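# Sort coloured parcels into matching trays with eight arms

## Task

Place every parcel inside the tray whose colour matches it, with the parcel resting flat on that tray's bottom surface.

## Robot and tools

ROBOTS. Eight identical i2rt Big YAM arms, arm1 to arm8, each with six joints, a two-finger gripper and a wrist camera. Feet (base_link, scene frame, metres): arm1 (-2.151,-0.606,0.766), arm2 (-0.854,-0.623,0.797), arm3 (0.435,-0.612,0.752), arm4 (1.688,-0.612,0.754), arm5 (2.165,0.644,0.790), arm6 (0.850,0.628,0.817), arm7 (-0.424,0.615,0.799), arm8 (-1.661,0.655,0.757). Each foot faces its own +x; tabletops below the arms are at z=+0.720. The hand reaches about 1.0 m from the joint1 axis. Arms do not wait for one another.

FRAME. One shared scene frame, metres, origin on the floor, +z up. Orientations are quaternions ordered qw, qx, qy, qz. The hand point lies between the finger pads, roughly 1 cm short of the tips; fingers point along the hand's +z, and open and close along its y. Reported hand positions get less accurate at long reach.

CAMERAS. Wrist cameras arm1_cam_wrist to arm8_cam_wrist ride on the hands; cam_arm1 to cam_arm8 are fixed in the room. Images are 672x504 pixels. Calibration (K, distortion, T_world_to_cam) was given but may be a few millimetres and degrees off.

move. Arguments arm1 ... arm8 and cameras. Each arm key holds an object with:
- joints: absolute targets by name. joint1_rad -2.879..2.879 (turn about foot, positive counter-clockwise from above, 0 = along foot's +x); joint2_rad 0..3.141 (shoulder, 0 = upper arm back and level, positive raises then swings forward); joint3_rad 0..3.019 (elbow, 0 = folded); joint4_rad -1.692..1.57 (hand pitch, positive tips fingers up); joint5_rad -1.57..1.57 (hand sideways, positive to arm's right); joint6_rad -2.094..2.094 (hand roll, positive clockwise seen from behind); gripper_m 0..0.093 metres between fingertips. Done tolerances: 0.045, 0.14, 0.09, 0.055, 0.03, 0.035 rad, 0.003 m.
- target: one list of seven numbers [x, y, z, qw, qx, qy, qz], an absolute hand pose in the scene frame; the hand travels a straight line from its current hand_target toward it. When target is present, joints may contain only gripper_m.
- speed: peak path speed, 0.002..0.5 m/s, default 0.25; rotation capped at twice that in rad/s. Refused without target.
An arm left out gets nothing new (but may still push toward old targets). All motions start together; all hand paths finish together, paced by the slowest. Paths last 0.5 to 10 s, actions at most 15 s. Each step the commanded pose is kept within 100 mm and 20 degrees of the measured one, then solved by damped IK, position before orientation; expect a centimetre or more of error and possible overshoot near full stretch. Paths ignore obstacles and other arms; joint moves can sweep wide. cameras: list of names, [] for none, omitted or ["all"] for all. Unknown keys make a call invalid; out-of-range values get it refused, and then the remaining move, wait and finished_scene calls in that reply are skipped.

wait: seconds 0..10, optional cameras. Commands nothing; returns state and images.

zoom_image: camera and region [x0, y0, x1, y1] in pixels, top-left origin, at most 504x504; only cameras present in the latest images.

finished_scene: scene (integer). Irreversible; the parcels must stay in place without the robots.

RESULTS. Per robot: joint_positions, hand (current pose), hand_target (pose at held joint targets), Joint velocities (rad/s, gripper m/s; "within noise" when still), joint torques (N m, arm's weight included; values 3 and 4 wrap at ±28). "pictures" lists image order. Robots not in the action appear under "as last shown" with "not commanded". The "move" line gives each moved robot "done" or its worst status. Statuses: off_target (stopped short, may still push); time_out (joints keep a nearby target and keep pushing, reported in on_its_own; send the reported position to relax); not_followed (a safety check withheld the command; "joint command not followed" or "pose unreachable"; the arm may keep trying); limit_stop_at_motor_heat (resend the target). on_its_own shows uncommanded behaviour; "held at" is the target, not the reading. MOTOR HOT appears at 85 °C; at 100 °C an OVER-TEMPERATURE FAULT drops the arm for 30 to 60 s or more.

GRIPPER. Closed on nothing it reads 0.000 to 0.003. On a rigid part at full force it reads up to 0.005 below the part's width (some read up to 0.002 wider). Free-air readings run up to 0.003 wide. Commanding about 0.005 below the touch reading gives full force (roughly 50 to 64 N per pad); soft items get crushed more. Release by commanding well above the reading.

CAUTIONS. The simulation keeps running while you think, holding the last commands. Do not knock anything out of the work area (scene ends). Hard presses between robots end the scene, including one gripper closing on another's fingers; the clearance check may react late and allows fingers, housings and wrist cameras to collide. Avoid drops, releasing parcels while moving, slams and hard pushes. Long holds, outstretched poses or pushing toward unreachable poses heat motors. Loose objects may occasionally be nudged by outside pushes.

Each tool is called after "Call:" as a command line: name --argument value for each argument, lists and objects as JSON in quotes; but a table of rows of numbers goes row by row, as --pt "numbers of a row", without its own name.

## Session

Call:
move --cameras '["cam_arm1","cam_arm2","cam_arm3","cam_arm4","cam_arm5","cam_arm6","cam_arm7","cam_arm8"]'

Scene clock: 0.00 s.
Joint torques (N m): no reading
Heat: arm1: hottest joint1_rad 32 °C; arm2: hottest joint2_rad 29 °C; arm3: hottest joint1_rad 31 °C; arm4: hottest gripper 32 °C; arm5: hottest joint6_rad 30 °C; arm6: hottest joint2_rad 30 °C; arm7: hottest joint5_rad 29 °C; arm8: hottest joint1_rad 31 °C.
Joint velocities: within noise
arm1.joint_positions: joint1_rad=-0.028 joint2_rad=+0.521 joint3_rad=+1.431 joint4_rad=-1.508 joint5_rad=+0.032 joint6_rad=-0.133 gripper_m=+0.09396
arm1.joint_status: not commanded
arm1.hand: x=-2.0073 y=-0.6778 z=+1.3083 quat_wxyz=(-0.446, -0.145, -0.870, +0.152) (m; scene frame)
arm1.hand_target: x=-2.0101 y=-0.6764 z=+1.3161 quat_wxyz=(-0.454, -0.145, -0.865, +0.155) (m; scene frame)
arm1.hand_status: not commanded
arm2.joint_positions: joint1_rad=+0.020 joint2_rad=+0.528 joint3_rad=+1.425 joint4_rad=-1.340 joint5_rad=+0.175 joint6_rad=+0.036 gripper_m=+0.09396
arm2.joint_status: not commanded
arm2.hand: x=-0.9859 y=-0.4872 z=+1.3715 quat_wxyz=(-0.230, +0.778, -0.324, -0.487) (m; scene frame)
arm2.hand_target: x=-0.9833 y=-0.4891 z=+1.3817 quat_wxyz=(-0.232, +0.772, -0.322, -0.497) (m; scene frame)
arm2.hand_status: not commanded
arm3.joint_positions: joint1_rad=+0.084 joint2_rad=+0.623 joint3_rad=+1.443 joint4_rad=-1.225 joint5_rad=+0.214 joint6_rad=-0.288 gripper_m=+0.09396
arm3.joint_status: not commanded
arm3.hand: x=+0.2458 y=-0.4641 z=+1.3420 quat_wxyz=(-0.302, +0.818, -0.155, -0.465) (m; scene frame)
arm3.hand_target: x=+0.2487 y=-0.4659 z=+1.3553 quat_wxyz=(-0.306, +0.809, -0.155, -0.477) (m; scene frame)
arm3.hand_status: not commanded
arm4.joint_positions: joint1_rad=+0.299 joint2_rad=+0.615 joint3_rad=+1.406 joint4_rad=-1.263 joint5_rad=-0.166 joint6_rad=-0.115 gripper_m=+0.09396
arm4.joint_status: not commanded
arm4.hand: x=+1.7423 y=-0.3720 z=+1.3161 quat_wxyz=(-0.394, +0.570, -0.636, -0.340) (m; scene frame)
arm4.hand_target: x=+1.7413 y=-0.3753 z=+1.3284 quat_wxyz=(-0.404, +0.566, -0.630, -0.346) (m; scene frame)
arm4.hand_status: not commanded
arm5.joint_positions: joint1_rad=-0.422 joint2_rad=+0.625 joint3_rad=+1.427 joint4_rad=-1.371 joint5_rad=+0.120 joint6_rad=-0.097 gripper_m=+0.09396
arm5.joint_status: not commanded
arm5.hand: x=+2.0004 y=+0.7998 z=+1.3402 quat_wxyz=(-0.234, +0.830, -0.279, -0.422) (m; scene frame)
arm5.hand_target: x=+2.0022 y=+0.7982 z=+1.3527 quat_wxyz=(-0.238, +0.823, -0.277, -0.434) (m; scene frame)
arm5.hand_status: not commanded
arm6.joint_positions: joint1_rad=+0.075 joint2_rad=+0.549 joint3_rad=+1.411 joint4_rad=-1.315 joint5_rad=-0.143 joint6_rad=+0.201 gripper_m=+0.09396
arm6.joint_status: not commanded
arm6.hand: x=+1.0364 y=+0.5443 z=+1.3862 quat_wxyz=(-0.531, -0.272, -0.802, +0.030) (m; scene frame)
arm6.hand_target: x=+1.0336 y=+0.5460 z=+1.3993 quat_wxyz=(-0.544, -0.268, -0.794, +0.033) (m; scene frame)
arm6.hand_status: not commanded
arm7.joint_positions: joint1_rad=-0.146 joint2_rad=+0.496 joint3_rad=+1.379 joint4_rad=-1.460 joint5_rad=-0.022 joint6_rad=+0.046 gripper_m=+0.09396
arm7.joint_status: not commanded
arm7.hand: x=-0.3012 y=+0.4957 z=+1.3304 quat_wxyz=(-0.447, -0.351, -0.807, +0.162) (m; scene frame)
arm7.hand_target: x=-0.3031 y=+0.4977 z=+1.3404 quat_wxyz=(-0.457, -0.348, -0.801, +0.166) (m; scene frame)
arm7.hand_status: not commanded
arm8.joint_positions: joint1_rad=-0.237 joint2_rad=+0.447 joint3_rad=+1.428 joint4_rad=-1.458 joint5_rad=-0.190 joint6_rad=-0.420 gripper_m=+0.09396
arm8.joint_status: not commanded
arm8.hand: x=-1.7428 y=+0.5401 z=+1.3190 quat_wxyz=(-0.160, -0.687, -0.503, +0.499) (m; scene frame)
arm8.hand_target: x=-1.7406 y=+0.5420 z=+1.3271 quat_wxyz=(-0.161, -0.682, -0.500, +0.508) (m; scene frame)
arm8.hand_status: not commanded
pictures: cam_arm1, cam_arm2, cam_arm3, cam_arm4, cam_arm5, cam_arm6, cam_arm7, cam_arm8

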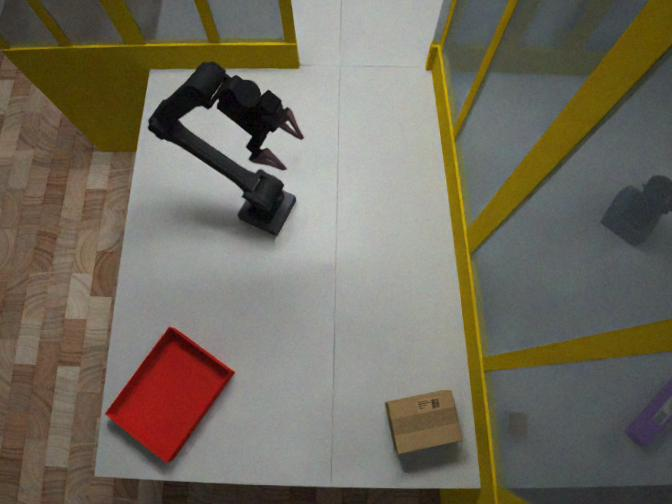

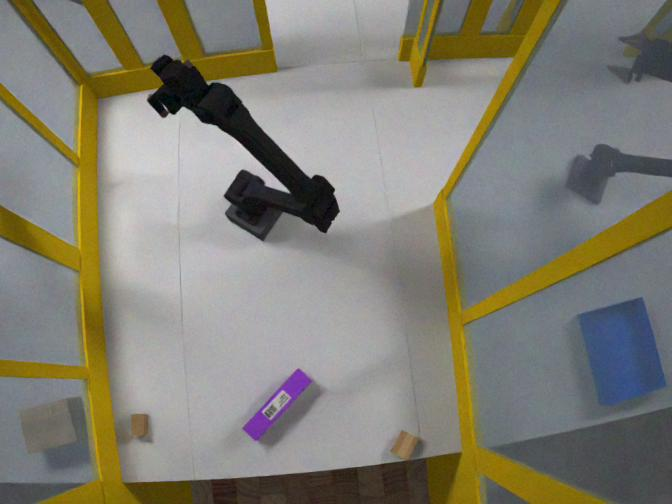

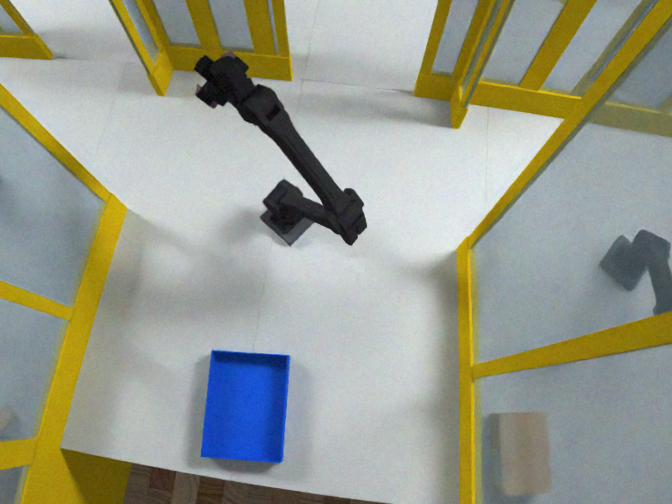

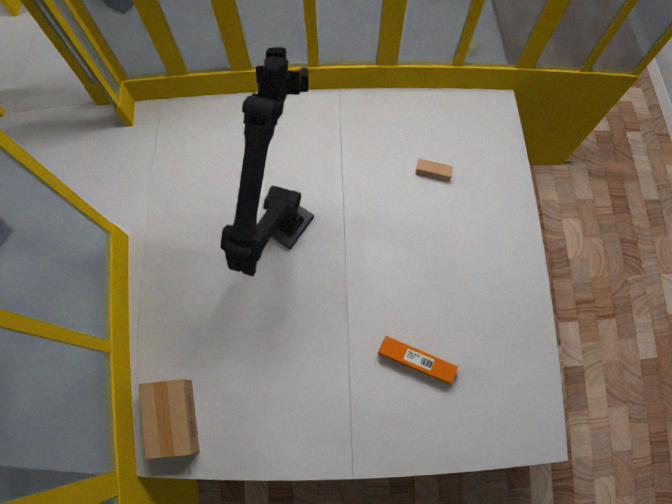

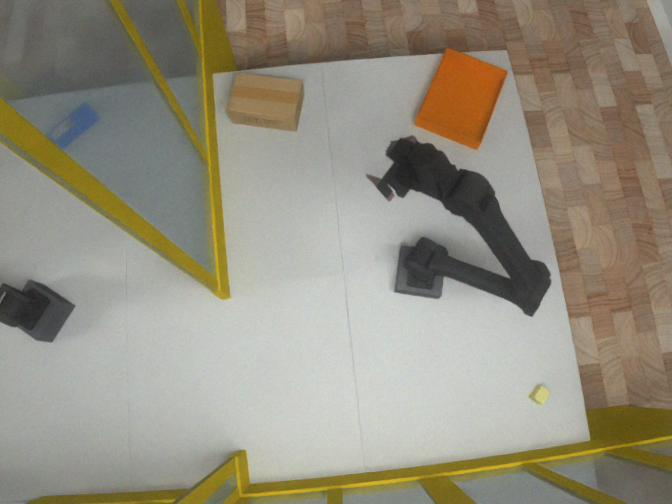

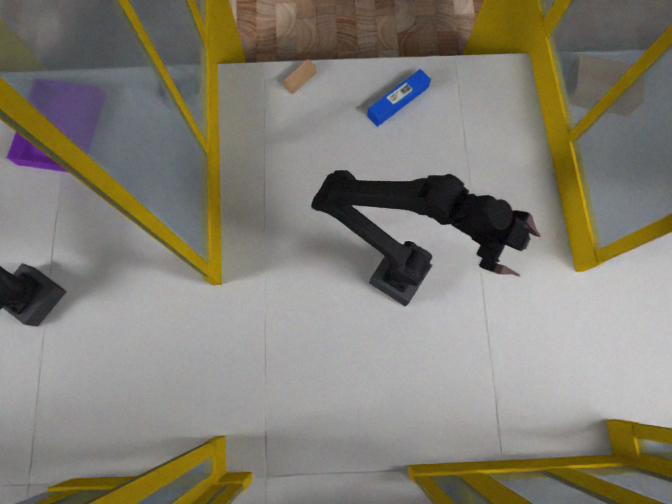

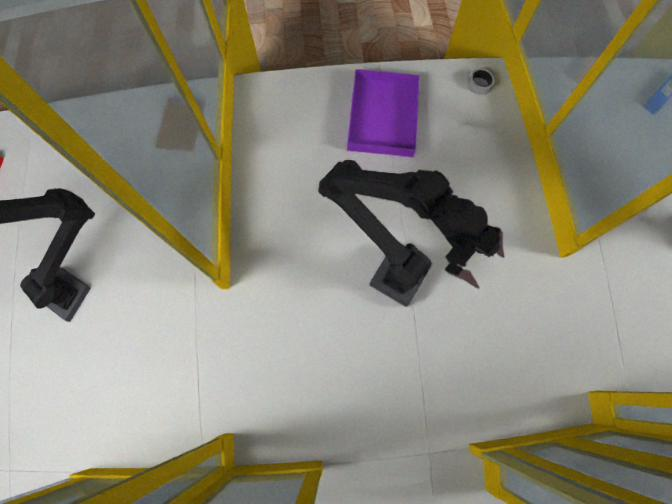

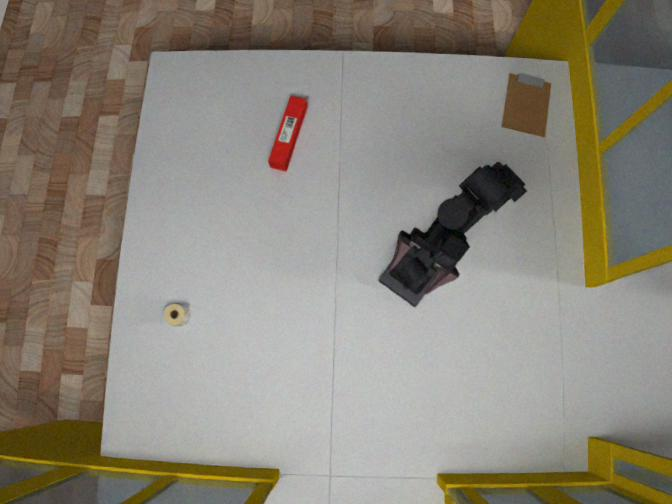

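Call:
move --arm8 '{"joints":{"joint1_rad":-1.825}}' --arm2 '{"joints":{"joint1_rad":2.243}}' --arm6 '{"joints":{"joint1_rad":2.112}}' --arm4 '{"joints":{"joint1_rad":-1.813}}' --arm1 '{"joints":{"joint1_rad":1.435}}' --arm7 '{"joints":{"joint1_rad":-1.023}}' --arm3 '{"joints":{"joint1_rad":-1.192}}' --arm5 '{"joints":{"joint1_rad":0.733}}' --cameras '[]'

Scene clock: 138.80 s.
Joint torques (N m): arm1=[2.37 4.54 7.99 1.69 0.08 0.02] | arm2=[0.79 3.72 8.12 2.21 0.06 -0.06] | arm3=[-1.67 0.97 9.89 1.73 -0.06 -0.02] | arm4=[-1.44 2.37 10.8 1.95 -0.12 0.05] | arm5=[0.09 2.96 7.57 1.76 -0.09 -0.04] | arm6=[0.15 3.66 9.13 1.72 0.01 -0.12] | arm7=[-1.03 2.37 9.8 1.48 -0.07 0.1] | arm8=[1.03 6.18 8.54 1.42 -0.15 -0.03]
Heat: arm1: hottest joint1_rad 31 °C; arm2: hottest joint3_rad 34 °C; arm3: hottest joint1_rad 30 °C; arm4: hottest joint3_rad 41 °C; arm5: hottest joint3_rad 34 °C; arm6: hottest joint3_rad 31 °C; arm7: hottest joint3_rad 38 °C; arm8: hottest joint1_rad 30 °C.
move: arm1 done; arm2 done; arm3 done; arm4 done; arm5 done; arm6 done; arm7 done; arm8 done
Joint velocities: within noise
arm1.joint_positions: joint1_rad=+1.423 joint2_rad=+0.521 joint3_rad=+1.431 joint4_rad=-1.508 joint5_rad=+0.032 joint6_rad=-0.133 gripper_m=+0.09398
arm1.joint_status: all done
arm1.hand: x=-2.0589 y=-0.4651 z=+1.3059 quat_wxyz=(-0.429, +0.470, -0.750, -0.179) (m; scene frame)
arm1.hand_target: x=-2.0623 y=-0.4665 z=+1.3138 quat_wxyz=(-0.436, +0.472, -0.743, -0.185) (m; scene frame)
arm1.hand_status: not commanded
arm2.joint_positions: joint1_rad=+2.236 joint2_rad=+0.528 joint3_rad=+1.425 joint4_rad=-1.340 joint5_rad=+0.175 joint6_rad=+0.036 gripper_m=+0.09399
arm2.joint_status: all done
arm2.hand: x=-0.8835 y=-0.8109 z=+1.3712 quat_wxyz=(+0.332, +0.637, +0.553, -0.422) (m; scene frame)
arm2.hand_target: x=-0.8823 y=-0.8079 z=+1.3813 quat_wxyz=(+0.342, +0.631, +0.549, -0.427) (m; scene frame)
arm2.hand_status: not commanded
arm3.joint_positions: joint1_rad=-1.179 joint2_rad=+0.623 joint3_rad=+1.443 joint4_rad=-1.225 joint5_rad=+0.214 joint6_rad=-0.288 gripper_m=+0.09397
arm3.joint_status: all done
arm3.hand: x=+0.5194 y=-0.3919 z=+1.3440 quat_wxyz=(-0.520, +0.566, -0.607, -0.201) (m; scene frame)
arm3.hand_target: x=+0.5215 y=-0.3965 z=+1.3572 quat_wxyz=(-0.532, +0.555, -0.606, -0.205) (m; scene frame)
arm3.hand_status: not commanded
arm4.joint_positions: joint1_rad=-1.797 joint2_rad=+0.615 joint3_rad=+1.406 joint4_rad=-1.263 joint5_rad=-0.166 joint6_rad=-0.115 gripper_m=+0.09398
arm4.joint_status: all done
arm4.hand: x=+1.8728 y=-0.7647 z=+1.3184 quat_wxyz=(-0.491, -0.259, -0.811, +0.183) (m; scene frame)
arm4.hand_target: x=+1.8680 y=-0.7648 z=+1.3307 quat_wxyz=(-0.499, -0.262, -0.803, +0.193) (m; scene frame)
arm4.hand_status: not commanded
arm5.joint_positions: joint1_rad=+0.726 joint2_rad=+0.625 joint3_rad=+1.427 joint4_rad=-1.371 joint5_rad=+0.119 joint6_rad=-0.097 gripper_m=+0.09397
arm5.joint_status: all done
arm5.hand: x=+1.9510 y=+0.5580 z=+1.3386 quat_wxyz=(+0.034, +0.850, +0.217, -0.478) (m; scene frame)
arm5.hand_target: x=+1.9537 y=+0.5575 z=+1.3511 quat_wxyz=(+0.038, +0.843, +0.217, -0.491) (m; scene frame)
arm5.hand_status: not commanded
arm6.joint_positions: joint1_rad=+2.102 joint2_rad=+0.549 joint3_rad=+1.411 joint4_rad=-1.315 joint5_rad=-0.143 joint6_rad=+0.201 gripper_m=+0.09399
arm6.joint_status: all done
arm6.hand: x=+0.8440 y=+0.8322 z=+1.3863 quat_wxyz=(-0.307, +0.537, -0.655, -0.435) (m; scene frame)
arm6.hand_target: x=+0.8417 y=+0.8288 z=+1.3993 quat_wxyz=(-0.314, +0.536, -0.645, -0.446) (m; scene frame)
arm6.hand_status: not commanded
arm7.joint_positions: joint1_rad=-1.014 joint2_rad=+0.496 joint3_rad=+1.379 joint4_rad=-1.460 joint5_rad=-0.022 joint6_rad=+0.046 gripper_m=+0.09397
arm7.joint_status: all done
arm7.hand: x=-0.4342 y=+0.4441 z=+1.3303 quat_wxyz=(-0.337, -0.657, -0.585, +0.336) (m; scene frame)
arm7.hand_target: x=-0.4355 y=+0.4469 z=+1.3403 quat_wxyz=(-0.342, -0.655, -0.578, +0.345) (m; scene frame)
arm7.hand_status: not commanded
arm8.joint_positions: joint1_rad=-1.818 joint2_rad=+0.447 joint3_rad=+1.428 joint4_rad=-1.458 joint5_rad=-0.190 joint6_rad=-0.420 gripper_m=+0.09398
arm8.joint_status: all done
arm8.hand: x=-1.7759 y=+0.7387 z=+1.3188 quat_wxyz=(+0.242, -0.841, +0.135, +0.464) (m; scene frame)
arm8.hand_target: x=-1.7735 y=+0.7372 z=+1.3269 quat_wxyz=(+0.249, -0.835, +0.136, +0.470) (m; scene frame)
arm8.hand_status: not commanded
pictures: none
No camera images: "cameras" was empty.

Call:
move --arm8 '{"target":[-2.077,1.138,0.95,0,-0.644,0.765,0],"speed":0.4}' --arm2 '{"target":[-0.846,-1.277,0.95,0,0.935,0.353,0],"speed":0.4}' --arm6 '{"target":[0.907,1.379,0.95,0,-0.327,0.945,0],"speed":0.4}' --arm4 '{"target":[2.144,-1.144,0.95,0,0.210,0.978,0],"speed":0.4}' --cameras '["arm8_cam_wrist","arm2_cam_wrist","arm6_cam_wrist","arm4_cam_wrist"]'

Scene clock: 153.70 s.
Joint torques (N m): arm1=[2.2 4.31 8.02 1.65 0.09 0.06] | arm2=[-0.15 -23.71 12.05 0.06 -0.07 0.09] | arm3=[-1.67 0.79 9.96 1.68 -0.06 -0.02] | arm4=[0.91 -19.02 15.08 -0.21 -0.02 -0.03] | arm5=[0.09 3.31 7.46 1.8 -0.06 -0.04] | arm6=[-1.32 -19.25 13.08 -0.16 0.03 0] | arm7=[-1.26 2.2 9.8 1.43 -0.07 0.11] | arm8=[1.38 -19.08 14.23 -0.68 -0.12 0.03]
Heat: arm1: hottest joint1_rad 31 °C; arm2: hottest joint3_rad 34 °C; arm3: hottest joint1_rad 30 °C; arm4: hottest joint3_rad 42 °C; arm5: hottest joint3_rad 34 °C; arm6: hottest joint3_rad 32 °C; arm7: hottest joint3_rad 39 °C; arm8: hottest joint3_rad 31 °C.
move: arm2 off_target; arm4 off_target; arm6 off_target; arm8 off_target
Joint velocities: within noise
arm1, arm3, arm5, arm7: as last shown
arm2.joint_positions: joint1_rad=+2.249 joint2_rad=+2.093 joint3_rad=+1.985 joint4_rad=-1.496 joint5_rad=+0.003 joint6_rad=+0.847 gripper_m=+0.09399
arm2.joint_status: not commanded
arm2.hand: x=-0.8436 y=-1.2642 z=+0.9344 quat_wxyz=(-0.017, +0.932, +0.362, +0.004) (m; scene frame)
arm2.hand_target: x=-0.8460 y=-1.2762 z=+0.9501 quat_wxyz=(+0.000, +0.936, +0.353, +0.000) (m; scene frame)
arm2.hand_status: off_target (0.020 m and 2.3 deg from the pose sent, 0.629 m and 75.4 deg at the start)
arm4.joint_positions: joint1_rad=-1.836 joint2_rad=+2.238 joint3_rad=+2.357 joint4_rad=-1.684 joint5_rad=-0.018 joint6_rad=-0.437 gripper_m=+0.09399
arm4.joint_status: not commanded
arm4.hand: x=+2.1292 y=-1.1419 z=+0.9389 quat_wxyz=(-0.003, -0.222, -0.975, +0.001) (m; scene frame)
arm4.hand_target: x=+2.1433 y=-1.1428 z=+0.9497 quat_wxyz=(-0.014, -0.210, -0.978, +0.011) (m; scene frame)
arm4.hand_status: off_target (0.019 m and 1.4 deg from the pose sent, 0.594 m and 64.1 deg at the start; a joint's target at an end of its range on 36 of 111 steps)
arm6.joint_positions: joint1_rad=+2.123 joint2_rad=+2.475 joint3_rad=+2.619 joint4_rad=-1.698 joint5_rad=+0.002 joint6_rad=+0.820 gripper_m=+0.09399
arm6.joint_status: not commanded
arm6.hand: x=+0.8996 y=+1.3701 z=+0.9374 quat_wxyz=(-0.004, +0.336, -0.942, -0.007) (m; scene frame)
arm6.hand_target: x=+0.9068 y=+1.3777 z=+0.9499 quat_wxyz=(-0.010, +0.327, -0.945, -0.024) (m; scene frame)
arm6.hand_status: off_target (0.017 m and 1.4 deg from the pose sent, 0.702 m and 74.8 deg at the start; a joint's target at an end of its range on 32 of 111 steps)
arm8.joint_positions: joint1_rad=-1.818 joint2_rad=+2.023 joint3_rad=+1.995 joint4_rad=-1.564 joint5_rad=+0.004 joint6_rad=+0.875 gripper_m=+0.09398
arm8.joint_status: not commanded
arm8.hand: x=-2.0710 y=+1.1271 z=+0.9421 quat_wxyz=(+0.002, -0.649, +0.761, -0.011) (m; scene frame)
arm8.hand_target: x=-2.0765 y=+1.1376 z=+0.9501 quat_wxyz=(+0.000, -0.644, +0.765, +0.001) (m; scene frame)
arm8.hand_status: off_target (0.015 m and 1.5 deg from the pose sent, 0.621 m and 99.7 deg at the start)
pictures: arm2_cam_wrist, arm4_cam_wrist, arm6_cam_wrist, arm8_cam_wrist
camera_calibration:
arm2_cam_wrist: T_world_to_cam=[[-0.671508, 0.739901, 0.0402876, 0.330076], [0.608815, 0.519913, 0.599196, 0.615459], [0.422399, 0.426892, -0.799588, 1.76377], [0, 0, 0, 1]] pos_world=[-0.898066, -1.31715, 1.02821]
arm4_cam_wrist: T_world_to_cam=[[-0.419666, -0.907603, 0.0116999, -0.156347], [-0.738876, 0.349078, 0.576373, 1.4354], [-0.527203, 0.233239, -0.817103, 2.28088], [0, 0, 0, 1]] pos_world=[2.19746, -1.17496, 1.03821]
arm6_cam_wrist: T_world_to_cam=[[0.638075, -0.769962, -0.00429358, 0.483505], [-0.633838, -0.528418, 0.564823, 0.770637], [-0.437161, -0.357678, -0.825201, 1.78122], [0, 0, 0, 1]] pos_world=[0.958627, 1.4166, 1.03667]
arm8_cam_wrist: T_world_to_cam=[[0.986636, -0.16273, 0.00828415, 2.2199], [-0.135066, -0.788357, 0.600208, 0.0476575], [-0.0911409, -0.593306, -0.799801, 1.35403], [0, 0, 0, 1]] pos_world=[-2.06039, 1.20217, 1.03596]

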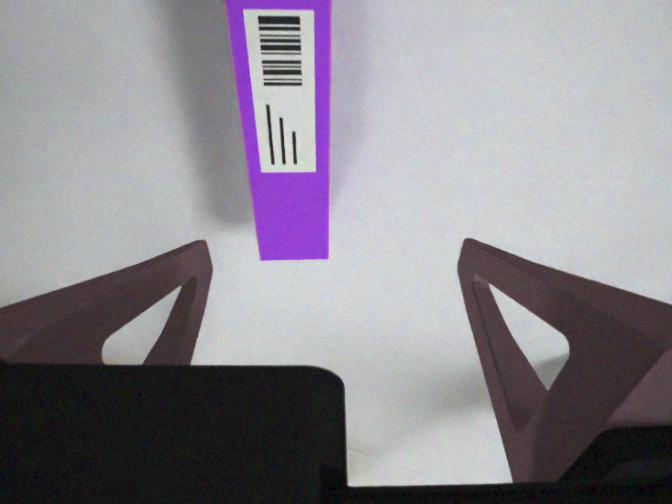

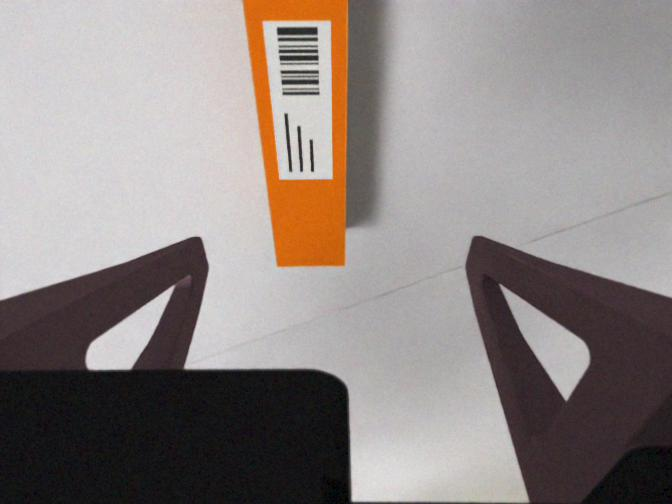

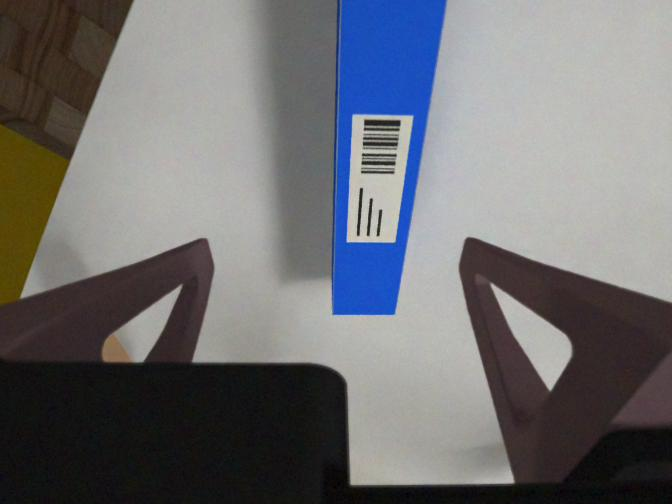

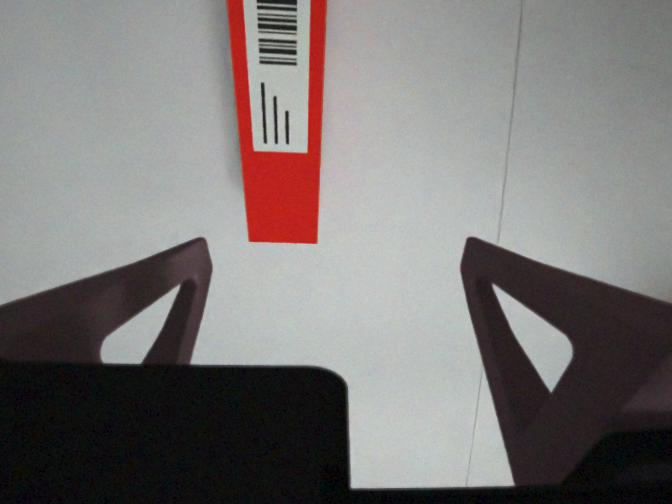

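Call:
move --arm8 '{"target":[-2.110,1.159,0.86,0,-0.629,0.777,0],"speed":0.25}' --arm2 '{"target":[-0.830,-1.299,0.86,0,0.935,0.353,0],"speed":0.25}' --arm6 '{"target":[0.883,1.318,0.86,0,-0.327,0.945,0],"speed":0.25}' --arm4 '{"target":[2.152,-1.129,0.86,0,0.210,0.978,0],"speed":0.25}' --cameras '["arm8_cam_wrist","arm2_cam_wrist","arm6_cam_wrist","arm4_cam_wrist"]'

Scene clock: 200.10 s.
Joint torques (N m): arm1=[2.26 4.6 7.99 1.66 0.11 0] | arm2=[0.5 -25.64 8.57 0.9 -0.06 0.09] | arm3=[-1.73 0.97 9.94 1.69 -0.06 -0.01] | arm4=[0.62 -19.14 9.95 0.72 -0.03 0.12] | arm5=[-0.26 3.31 7.31 1.74 -0.11 -0.05] | arm6=[0.38 -20.48 8.31 0.44 0.09 0.01] | arm7=[-1.03 2.2 9.8 1.5 -0.07 0.11] | arm8=[2.55 -22.24 13.78 0.02 -0.12 0.04]
Heat: arm1: hottest joint3_rad 32 °C; arm2: hottest joint3_rad 38 °C; arm3: hottest joint1_rad 30 °C; arm4: hottest joint3_rad 45 °C; arm5: hottest joint3_rad 34 °C; arm6: hottest joint3_rad 39 °C; arm7: hottest joint3_rad 39 °C; arm8: hottest joint3_rad 36 °C.
move: arm2 done; arm4 off_target; arm6 off_target; arm8 off_target
Joint velocities: within noise
arm1, arm3, arm5, arm7: as last shown
arm2.joint_positions: joint1_rad=+2.264 joint2_rad=+2.214 joint3_rad=+1.985 joint4_rad=-1.362 joint5_rad=+0.003 joint6_rad=+0.870 gripper_m=+0.09399
arm2.joint_status: not commanded
arm2.hand: x=-0.8331 y=-1.2929 z=+0.8567 quat_wxyz=(-0.011, +0.933, +0.359, +0.002) (m; scene frame)
arm2.hand_target: x=-0.8301 y=-1.2990 z=+0.8601 quat_wxyz=(+0.000, +0.936, +0.353, +0.000) (m; scene frame)
arm2.hand_status: done (0.008 m and 1.4 deg from the pose sent, 0.083 m and 2.3 deg at the start)
arm4.joint_positions: joint1_rad=-1.809 joint2_rad=+2.239 joint3_rad=+2.185 joint4_rad=-1.508 joint5_rad=-0.017 joint6_rad=-0.431 gripper_m=+0.09399
arm4.joint_status: not commanded
arm4.hand: x=+2.1449 y=-1.1327 z=+0.8725 quat_wxyz=(-0.004, -0.212, -0.977, +0.002) (m; scene frame)
arm4.hand_target: x=+2.1517 y=-1.1289 z=+0.8602 quat_wxyz=(+0.000, -0.210, -0.978, +0.000) (m; scene frame)
arm4.hand_status: off_target (0.015 m and 0.5 deg from the pose sent, 0.083 m and 1.4 deg at the start)
arm6.joint_positions: joint1_rad=+2.131 joint2_rad=+2.301 joint3_rad=+2.039 joint4_rad=-1.352 joint5_rad=+0.000 joint6_rad=+0.849 gripper_m=+0.09399
arm6.joint_status: not commanded
arm6.hand: x=+0.8901 y=+1.3103 z=+0.8396 quat_wxyz=(+0.008, +0.326, -0.945, +0.020) (m; scene frame)
arm6.hand_target: x=+0.8829 y=+1.3176 z=+0.8601 quat_wxyz=(+0.000, +0.327, -0.945, +0.000) (m; scene frame)
arm6.hand_status: off_target (0.023 m and 2.5 deg from the pose sent, 0.095 m and 1.4 deg at the start)
arm8.joint_positions: joint1_rad=-1.814 joint2_rad=+2.178 joint3_rad=+1.997 joint4_rad=-1.442 joint5_rad=+0.003 joint6_rad=+0.930 gripper_m=+0.09398
arm8.joint_status: not commanded
arm8.hand: x=-2.0942 y=+1.1489 z=+0.8455 quat_wxyz=(+0.002, -0.630, +0.776, -0.026) (m; scene frame)
arm8.hand_target: x=-2.1093 y=+1.1582 z=+0.8604 quat_wxyz=(+0.000, -0.629, +0.777, +0.000) (m; scene frame)
arm8.hand_status: off_target (0.024 m and 3.0 deg from the pose sent, 0.096 m and 3.2 deg at the start)
pictures: arm2_cam_wrist, arm4_cam_wrist, arm6_cam_wrist, arm8_cam_wrist
camera_calibration:
arm2_cam_wrist: T_world_to_cam=[[-0.665298, 0.745942, 0.0307989, 0.382637], [0.613158, 0.522403, 0.592564, 0.683022], [0.425929, 0.413116, -0.804935, 1.69915], [0, 0, 0, 1]] pos_world=[-0.887948, -1.34418, 0.951184]
arm4_cam_wrist: T_world_to_cam=[[-0.400844, -0.916044, 0.0137015, -0.192396], [-0.746709, 0.335338, 0.574434, 1.48499], [-0.530801, 0.220028, -0.818436, 2.22669], [0, 0, 0, 1]] pos_world=[2.21367, -1.16415, 0.972014]
arm6_cam_wrist: T_world_to_cam=[[0.622161, -0.7819, 0.039354, 0.436167], [-0.641219, -0.480091, 0.598625, 0.703063], [-0.449171, -0.397675, -0.800062, 1.71689], [0, 0, 0, 1]] pos_world=[0.950627, 1.36134, 0.93558]
arm8_cam_wrist: T_world_to_cam=[[0.976759, -0.211711, 0.033482, 2.26136], [-0.187259, -0.766863, 0.613885, -0.0258732], [-0.10429, -0.605887, -0.788685, 1.26507], [0, 0, 0, 1]] pos_world=[-2.08172, 1.2254, 0.937906]

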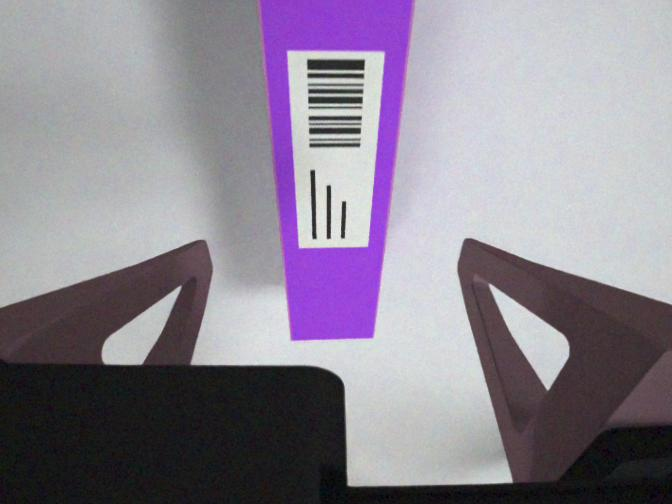

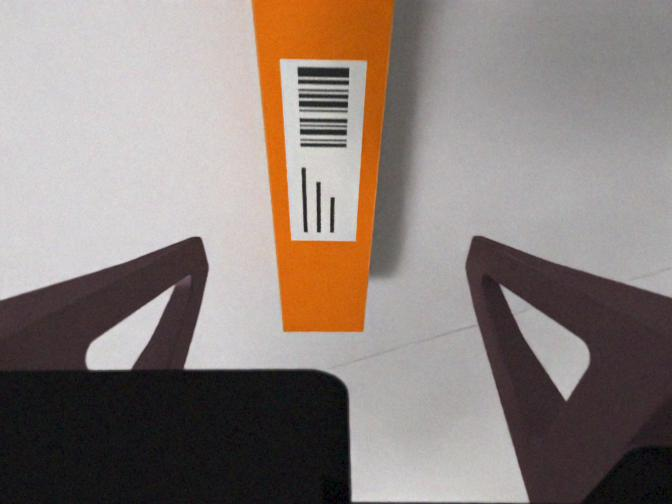

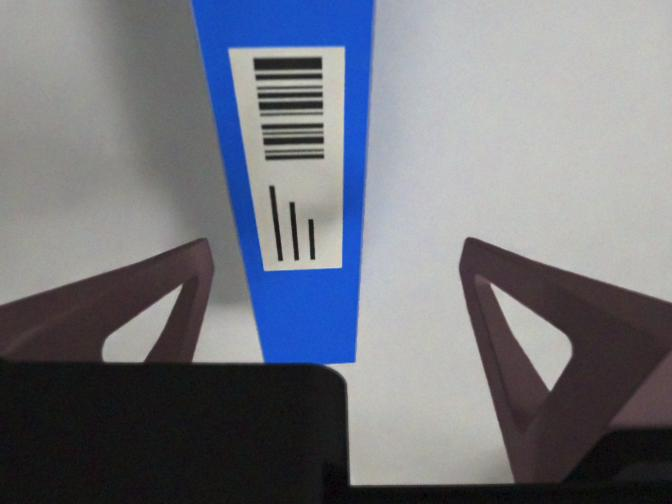

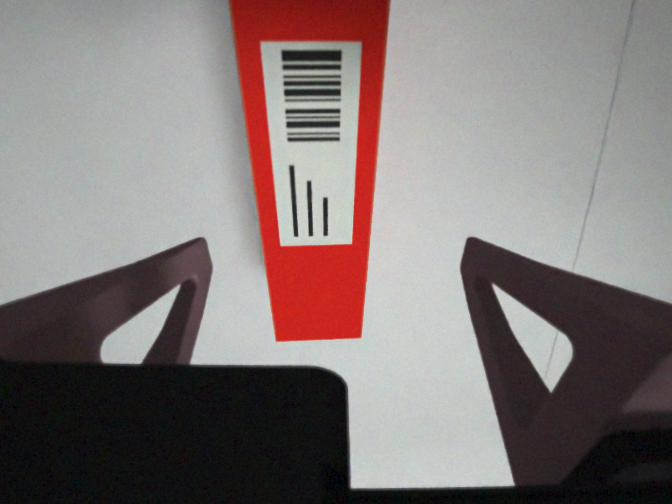

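Call:
move --arm8 '{"target":[-2.122,1.162,0.760,0,-0.629,0.777,0],"speed":0.15}' --arm2 '{"target":[-0.830,-1.301,0.750,0,0.935,0.353,0],"speed":0.15}' --arm6 '{"target":[0.857,1.316,0.764,0,-0.327,0.945,0],"speed":0.15}' --arm4 '{"target":[2.155,-1.124,0.740,0,0.210,0.978,0],"speed":0.15}' --cameras '["arm8_cam_wrist","arm2_cam_wrist","arm6_cam_wrist","arm4_cam_wrist"]'

Scene clock: 220.37 s.
Joint torques (N m): arm1=[2.02 4.66 8.02 1.73 0.11 0] | arm2=[0.5 -25.52 7.69 0.91 -0.05 0.09] | arm3=[-1.73 0.91 9.87 1.68 -0.07 -0.01] | arm4=[0.97 -19.14 9.85 0.73 -0.03 0.1] | arm5=[-0.73 2.9 7.43 1.76 -0.05 -0.04] | arm6=[0.09 -18.02 8.05 0.51 0.11 0] | arm7=[-1.2 2.43 9.77 1.5 -0.07 0.11] | arm8=[2.49 -20.07 9.42 0.65 -0.16 0.03]
Heat: arm1: hottest joint3_rad 32 °C; arm2: hottest joint3_rad 37 °C; arm3: hottest joint1_rad 30 °C; arm4: hottest joint3_rad 43 °C; arm5: hottest joint3_rad 35 °C; arm6: hottest joint3_rad 36 °C; arm7: hottest joint3_rad 40 °C; arm8: hottest joint2_rad 39 °C.
move: arm2 done; arm4 off_target; arm6 done; arm8 off_target
Joint velocities: within noise
arm1, arm3, arm5, arm7: as last shown
arm2.joint_positions: joint1_rad=+2.264 joint2_rad=+2.322 joint3_rad=+1.893 joint4_rad=-1.151 joint5_rad=+0.003 joint6_rad=+0.870 gripper_m=+0.09399
arm2.joint_status: not commanded
arm2.hand: x=-0.8330 y=-1.2975 z=+0.7527 quat_wxyz=(-0.005, +0.934, +0.359, +0.000) (m; scene frame)
arm2.hand_target: x=-0.8301 y=-1.3009 z=+0.7499 quat_wxyz=(+0.000, +0.936, +0.353, +0.000) (m; scene frame)
arm2.hand_status: done (0.005 m and 0.9 deg from the pose sent, 0.107 m and 1.4 deg at the start)
arm4.joint_positions: joint1_rad=-1.802 joint2_rad=+2.313 joint3_rad=+1.996 joint4_rad=-1.248 joint5_rad=-0.017 joint6_rad=-0.420 gripper_m=+0.09399
arm4.joint_status: not commanded
arm4.hand: x=+2.1464 y=-1.1297 z=+0.7518 quat_wxyz=(-0.002, -0.213, -0.977, +0.001) (m; scene frame)
arm4.hand_target: x=+2.1548 y=-1.1237 z=+0.7400 quat_wxyz=(+0.000, -0.210, -0.978, +0.000) (m; scene frame)
arm4.hand_status: off_target (0.016 m and 0.5 deg from the pose sent, 0.133 m and 0.5 deg at the start)
arm6.joint_positions: joint1_rad=+2.170 joint2_rad=+2.358 joint3_rad=+1.935 joint4_rad=-1.163 joint5_rad=+0.000 joint6_rad=+0.886 gripper_m=+0.09399
arm6.joint_status: not commanded
arm6.hand: x=+0.8633 y=+1.3106 z=+0.7639 quat_wxyz=(+0.003, +0.327, -0.945, +0.007) (m; scene frame)
arm6.hand_target: x=+0.8571 y=+1.3159 z=+0.7640 quat_wxyz=(+0.000, +0.327, -0.945, +0.000) (m; scene frame)
arm6.hand_status: done (0.008 m and 0.9 deg from the pose sent, 0.083 m and 2.5 deg at the start)
arm8.joint_positions: joint1_rad=-1.803 joint2_rad=+2.248 joint3_rad=+1.961 joint4_rad=-1.263 joint5_rad=+0.005 joint6_rad=+0.942 gripper_m=+0.09398
arm8.joint_status: not commanded
arm8.hand: x=-2.1168 y=+1.1643 z=+0.7860 quat_wxyz=(+0.002, -0.629, +0.777, +0.010) (m; scene frame)
arm8.hand_target: x=-2.1213 y=+1.1613 z=+0.7605 quat_wxyz=(+0.000, -0.629, +0.777, +0.000) (m; scene frame)
arm8.hand_status: off_target (0.027 m and 1.1 deg from the pose sent, 0.091 m and 3.0 deg at the start)
pictures: arm2_cam_wrist, arm4_cam_wrist, arm6_cam_wrist, arm8_cam_wrist
camera_calibration:
arm2_cam_wrist: T_world_to_cam=[[-0.665315, 0.746228, 0.0223359, 0.396063], [0.612931, 0.528901, 0.58701, 0.759406], [0.42623, 0.404237, -0.809272, 1.60921], [0, 0, 0, 1]] pos_world=[-0.887848, -1.3477, 0.847661]
arm4_cam_wrist: T_world_to_cam=[[-0.403672, -0.914824, 0.0120818, -0.178711], [-0.744342, 0.336067, 0.577074, 1.54823], [-0.531981, 0.223956, -0.816603, 2.13371], [0, 0, 0, 1]] pos_world=[2.21537, -1.16166, 0.851112]
arm6_cam_wrist: T_world_to_cam=[[0.62361, -0.781519, 0.0184062, 0.470462], [-0.64156, -0.498193, 0.58327, 0.767062], [-0.446667, -0.375542, -0.812069, 1.62245], [0, 0, 0, 1]] pos_world=[0.923426, 1.35912, 0.861476]
arm8_cam_wrist: T_world_to_cam=[[0.976758, -0.213054, -0.0234989, 2.33512], [-0.160423, -0.799338, 0.57907, 0.140256], [-0.142157, -0.561842, -0.814939, 1.11426], [0, 0, 0, 1]] pos_world=[-2.09995, 1.23566, 0.881707]

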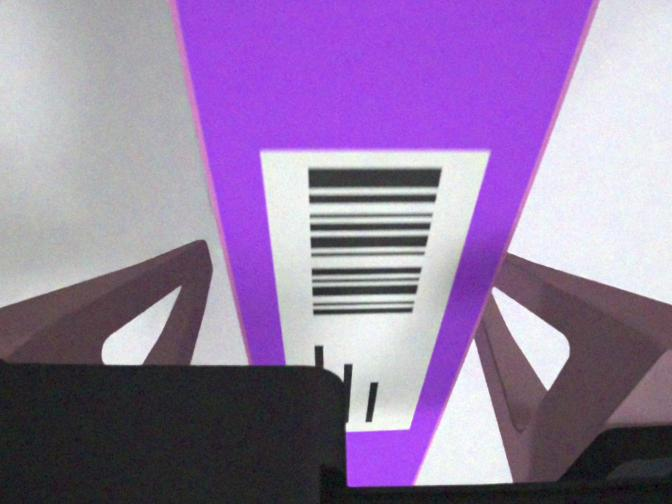

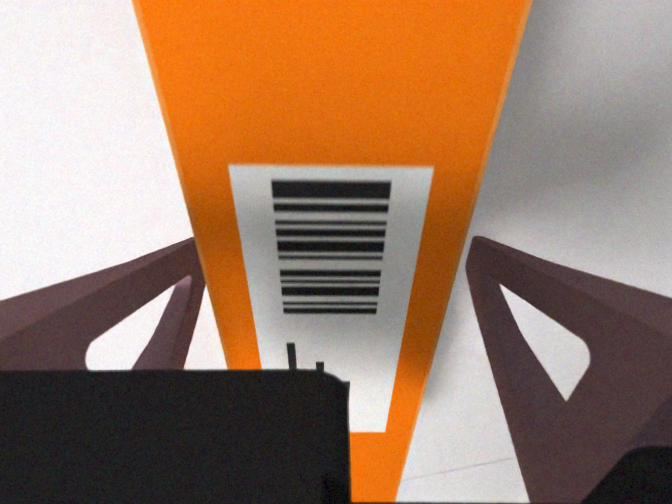

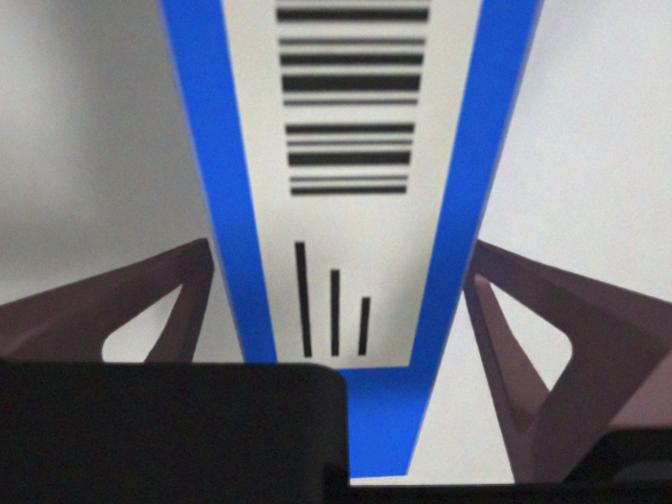

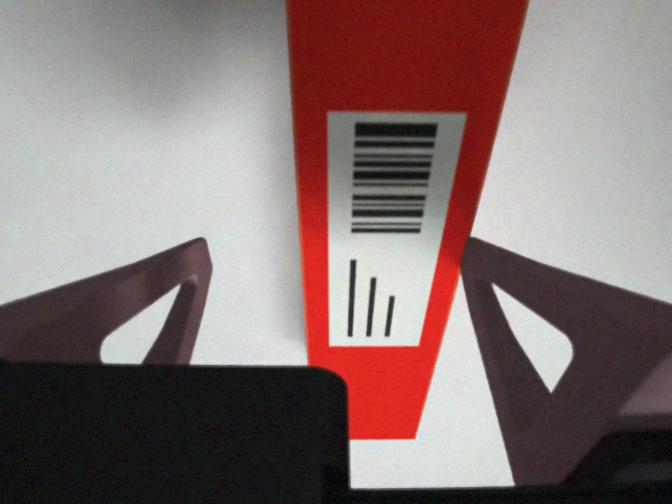

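Call:
move --arm8 '{"target":[-2.106,1.158,0.810,0,-0.629,0.777,0],"speed":0.15}' --arm2 '{"joints":{"gripper_m":0.045}}' --arm6 '{"joints":{"gripper_m":0.045}}' --arm4 '{"joints":{"gripper_m":0.045}}' --cameras '["arm8_cam_wrist"]'

Call:
move --arm8 '{"target":[-2.106,1.158,0.743,0,-0.629,0.777,0],"speed":0.15}' --cameras '["arm8_cam_wrist"]'

Scene clock: 232.97 s.
Joint torques (N m): arm1=[2.32 4.54 7.86 1.7 0.09 0.02] | arm2=[0.5 -25.52 7.65 0.9 0 0.09] | arm3=[-1.85 0.91 9.89 1.69 -0.06 -0.02] | arm4=[0.91 -19.19 9.92 0.72 -0.04 0.11] | arm5=[-0.44 2.9 7.39 1.73 -0.1 -0.07] | arm6=[0.15 -18.14 8.14 0.5 0.11 0] | arm7=[-1.2 2.2 9.76 1.51 -0.08 0.1] | arm8=[1.2 -25.23 8.58 -0.66 -0.12 -0.08]
Heat: arm1: hottest joint3_rad 32 °C; arm2: hottest joint3_rad 36 °C; arm3: hottest joint1_rad 30 °C; arm4: hottest joint3_rad 44 °C; arm5: hottest joint3_rad 35 °C; arm6: hottest joint2_rad 35 °C; arm7: hottest joint3_rad 40 °C; arm8: hottest joint2_rad 40 °C.
move: arm2 off_target; arm4 off_target; arm6 off_target; arm8 off_target
Joint velocities: within noise
arm1, arm3, arm5, arm7: as last shown
arm2.joint_positions: joint1_rad=+2.264 joint2_rad=+2.322 joint3_rad=+1.893 joint4_rad=-1.150 joint5_rad=+0.001 joint6_rad=+0.871 gripper_m=+0.05886
arm2.joint_status: gripper_m off_target (ended at +0.05890, target +0.04500)
arm2.hand: x=-0.8327 y=-1.2977 z=+0.7527 quat_wxyz=(-0.005, +0.934, +0.358, +0.001) (m; scene frame)
arm2.hand_target: x=-0.8300 y=-1.3009 z=+0.7499 quat_wxyz=(+0.000, +0.936, +0.353, +0.000) (m; scene frame)
arm2.hand_status: not commanded
arm4.joint_positions: joint1_rad=-1.802 joint2_rad=+2.313 joint3_rad=+1.996 joint4_rad=-1.248 joint5_rad=-0.017 joint6_rad=-0.419 gripper_m=+0.05949
arm4.joint_status: gripper_m off_target (ended at +0.05952, target +0.04500)
arm4.hand: x=+2.1464 y=-1.1297 z=+0.7518 quat_wxyz=(-0.002, -0.214, -0.977, +0.001) (m; scene frame)
arm4.hand_target: x=+2.1547 y=-1.1237 z=+0.7400 quat_wxyz=(+0.000, -0.210, -0.978, +0.000) (m; scene frame)
arm4.hand_status: not commanded
arm6.joint_positions: joint1_rad=+2.170 joint2_rad=+2.358 joint3_rad=+1.935 joint4_rad=-1.162 joint5_rad=+0.000 joint6_rad=+0.887 gripper_m=+0.05972
arm6.joint_status: gripper_m off_target (ended at +0.05975, target +0.04500)
arm6.hand: x=+0.8632 y=+1.3108 z=+0.7639 quat_wxyz=(+0.003, +0.327, -0.945, +0.007) (m; scene frame)
arm6.hand_target: x=+0.8571 y=+1.3159 z=+0.7640 quat_wxyz=(+0.000, +0.327, -0.945, +0.000) (m; scene frame)
arm6.hand_status: not commanded
arm8.joint_positions: joint1_rad=-1.804 joint2_rad=+2.234 joint3_rad=+1.961 joint4_rad=-1.307 joint5_rad=+0.004 joint6_rad=+0.942 gripper_m=+0.09398
arm8.joint_status: not commanded
arm8.hand: x=-2.1106 y=+1.1574 z=+0.7949 quat_wxyz=(+0.002, -0.629, +0.777, -0.005) (m; scene frame)
arm8.hand_target: x=-2.1060 y=+1.1580 z=+0.8098 quat_wxyz=(+0.000, -0.629, +0.777, +0.000) (m; scene frame)
arm8.hand_status: off_target (0.016 m and 0.6 deg from the pose sent, 0.027 m and 1.1 deg at the start)
pictures: arm8_cam_wrist
camera_calibration:
arm8_cam_wrist: T_world_to_cam=[[0.976898, -0.213705, -0.000303623, 2.31043], [-0.171761, -0.786005, 0.59388, 0.079475], [-0.127154, -0.580109, -0.804553, 1.16318], [0, 0, 0, 1]] pos_world=[-2.0955, 1.23099, 0.889346]

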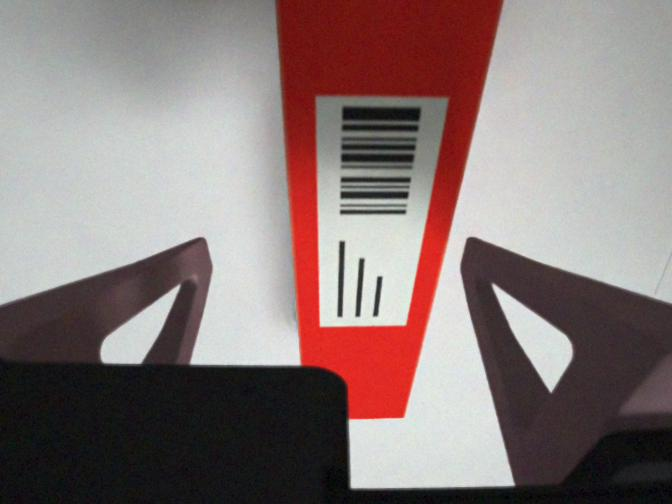

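Scene clock: 234.10 s.
Joint torques (N m): arm1=[2.14 4.72 7.91 1.81 0.09 0] | arm2=[0.44 -25.58 7.65 0.91 0 0.08] | arm3=[-1.49 0.97 9.91 1.7 -0.06 -0.01] | arm4=[0.91 -19.19 9.92 0.73 -0.03 0.11] | arm5=[0.09 2.84 7.43 1.8 -0.1 -0.06] | arm6=[0.15 -18.08 8.12 0.5 0.12 0] | arm7=[-1.14 2.32 9.77 1.39 -0.08 0.11] | arm8=[1.14 -20.72 8.58 0.21 -0.13 -0.1]
Heat: arm1: hottest joint3_rad 32 °C; arm2: hottest joint3_rad 36 °C; arm3: hottest joint1_rad 30 °C; arm4: hottest joint3_rad 44 °C; arm5: hottest joint3_rad 35 °C; arm6: hottest joint2_rad 35 °C; arm7: hottest joint3_rad 40 °C; arm8: hottest joint2_rad 40 °C.
move: arm8 off_target
Joint velocities: within noise
arm1, arm2, arm3, arm4, arm5, arm6, arm7: as last shown
arm8.joint_positions: joint1_rad=-1.804 joint2_rad=+2.242 joint3_rad=+1.884 joint4_rad=-1.193 joint5_rad=+0.004 joint6_rad=+0.942 gripper_m=+0.09398
arm8.joint_status: not commanded
arm8.hand: x=-2.1102 y=+1.1569 z=+0.7626 quat_wxyz=(+0.001, -0.629, +0.777, +0.010) (m; scene frame)
arm8.hand_target: x=-2.1057 y=+1.1576 z=+0.7433 quat_wxyz=(+0.000, -0.629, +0.777, +0.000) (m; scene frame)
arm8.hand_status: off_target (0.020 m and 1.2 deg from the pose sent, 0.052 m and 0.6 deg at the start)
pictures: arm8_cam_wrist
camera_calibration:
arm8_cam_wrist: T_world_to_cam=[[0.976651, -0.213399, -0.0247779, 2.32768], [-0.159919, -0.799172, 0.57944, 0.149593], [-0.143454, -0.561948, -0.814638, 1.08921], [0, 0, 0, 1]] pos_world=[-2.09316, 1.22836, 0.858307]

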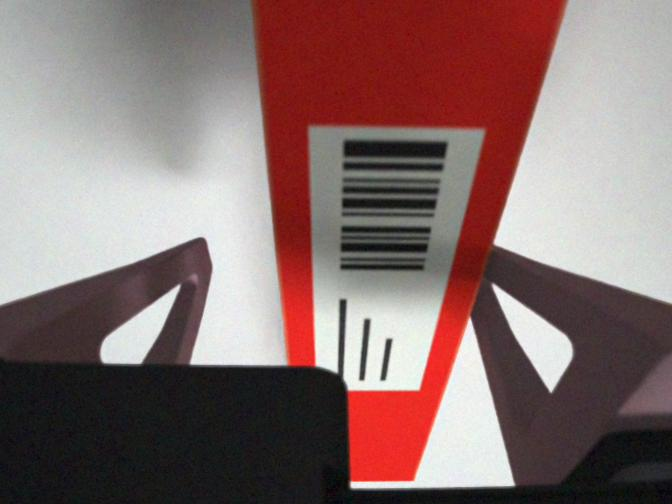

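Call:
move --arm8 '{"joints":{"gripper_m":0.045}}' --arm2 '{"target":[-0.854,-1.02,1.02,0,0.935,0.353,0],"speed":0.25}' --arm6 '{"target":[0.88,1.03,1.04,0,-0.327,0.945,0],"speed":0.25}' --arm4 '{"target":[1.95,-0.92,0.98,0,0.210,0.978,0],"speed":0.25}' --cameras '["cam_arm4","cam_arm2","cam_arm6"]'

Scene clock: 270.13 s.
Joint torques (N m): arm1=[1.9 4.19 7.95 1.74 0.11 0.01] | arm2=[-0.32 -12.22 7.98 0.16 0.03 -0.21] | arm3=[-1.73 0.97 9.91 1.72 -0.07 -0.01] | arm4=[-1.67 -9.52 9.74 -0.17 -0.04 -0.02] | arm5=[0.09 3.25 7.45 1.81 -0.1 -0.07] | arm6=[-1.38 -9.05 8.68 -0.18 0.1 -0.18] | arm7=[-1.08 2.2 9.74 1.48 -0.08 0.1] | arm8=[1.26 -20.78 8.66 0.27 -0.11 -0.09]
Heat: arm1: hottest joint3_rad 32 °C; arm2: hottest joint2_rad 35 °C; arm3: hottest joint1_rad 30 °C; arm4: hottest joint3_rad 43 °C; arm5: hottest joint3_rad 35 °C; arm6: hottest joint2_rad 35 °C; arm7: hottest joint3_rad 40 °C; arm8: hottest joint2_rad 36 °C.
move: arm2 done; arm4 done; arm6 done; arm8 off_target
Joint velocities: within noise
arm1, arm3, arm5, arm7: as last shown
arm2.joint_positions: joint1_rad=+2.239 joint2_rad=+1.381 joint3_rad=+1.262 joint4_rad=-1.438 joint5_rad=+0.001 joint6_rad=+0.865 gripper_m=+0.05886
arm2.joint_status: not commanded
arm2.hand: x=-0.8516 y=-1.0231 z=+1.0211 quat_wxyz=(+0.006, +0.937, +0.349, -0.003) (m; scene frame)
arm2.hand_target: x=-0.8540 y=-1.0200 z=+1.0200 quat_wxyz=(+0.000, +0.936, +0.353, +0.000) (m; scene frame)
arm2.hand_status: done (0.004 m and 0.9 deg from the pose sent, 0.386 m and 0.8 deg at the start)
arm4.joint_positions: joint1_rad=-1.816 joint2_rad=+1.405 joint3_rad=+1.296 joint4_rad=-1.448 joint5_rad=-0.017 joint6_rad=-0.448 gripper_m=+0.05949
arm4.joint_status: not commanded
arm4.hand: x=+1.9582 y=-0.9190 z=+0.9812 quat_wxyz=(-0.006, -0.206, -0.978, +0.003) (m; scene frame)
arm4.hand_target: x=+1.9501 y=-0.9199 z=+0.9799 quat_wxyz=(+0.000, -0.210, -0.978, +0.000) (m; scene frame)
arm4.hand_status: done (0.008 m and 0.9 deg from the pose sent, 0.367 m and 0.5 deg at the start)
arm6.joint_positions: joint1_rad=+2.128 joint2_rad=+1.410 joint3_rad=+1.271 joint4_rad=-1.439 joint5_rad=+0.001 joint6_rad=+0.842 gripper_m=+0.05972
arm6.joint_status: not commanded
arm6.hand: x=+0.8757 y=+1.0322 z=+1.0337 quat_wxyz=(+0.001, +0.328, -0.945, +0.003) (m; scene frame)
arm6.hand_target: x=+0.8800 y=+1.0300 z=+1.0400 quat_wxyz=(+0.000, +0.327, -0.945, +0.000) (m; scene frame)
arm6.hand_status: done (0.008 m and 0.4 deg from the pose sent, 0.394 m and 0.8 deg at the start)
arm8.joint_positions: joint1_rad=-1.804 joint2_rad=+2.242 joint3_rad=+1.884 joint4_rad=-1.193 joint5_rad=+0.003 joint6_rad=+0.942 gripper_m=+0.05994
arm8.joint_status: gripper_m off_target (ended at +0.05997, target +0.04500)
arm8.hand: x=-2.1103 y=+1.1570 z=+0.7626 quat_wxyz=(+0.001, -0.629, +0.777, +0.010) (m; scene frame)
arm8.hand_target: x=-2.1057 y=+1.1576 z=+0.7433 quat_wxyz=(+0.000, -0.629, +0.777, +0.000) (m; scene frame)
arm8.hand_status: not commanded
pictures: cam_arm2, cam_arm4, cam_arm6

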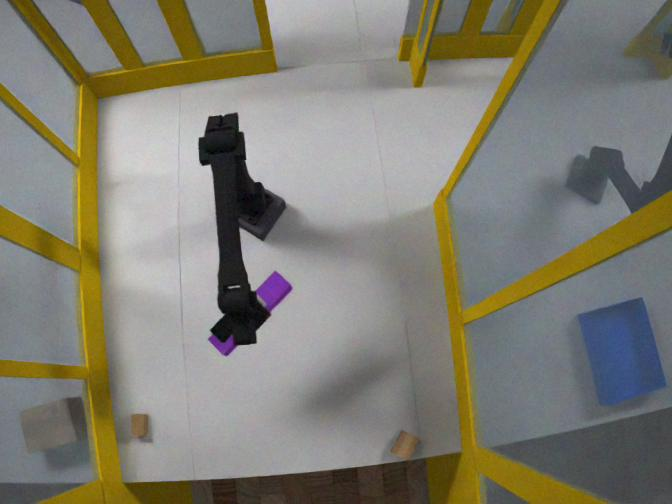

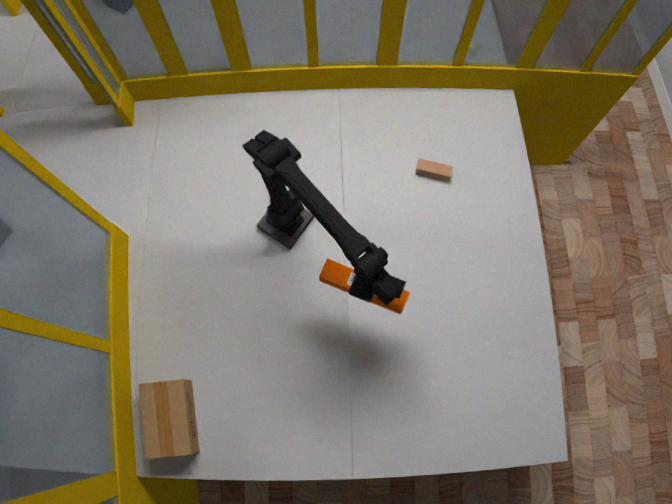

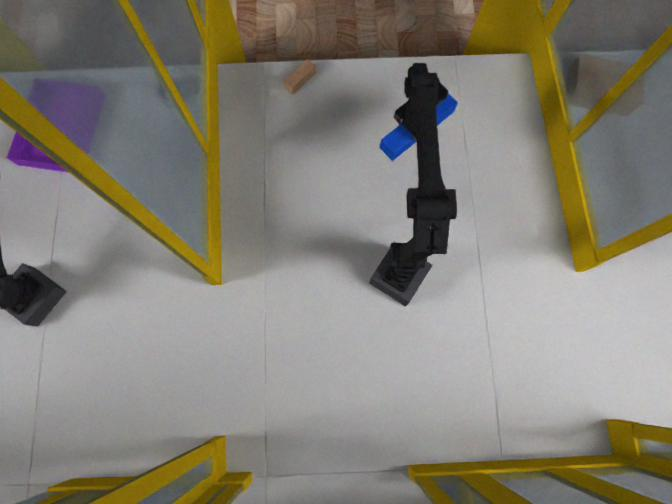

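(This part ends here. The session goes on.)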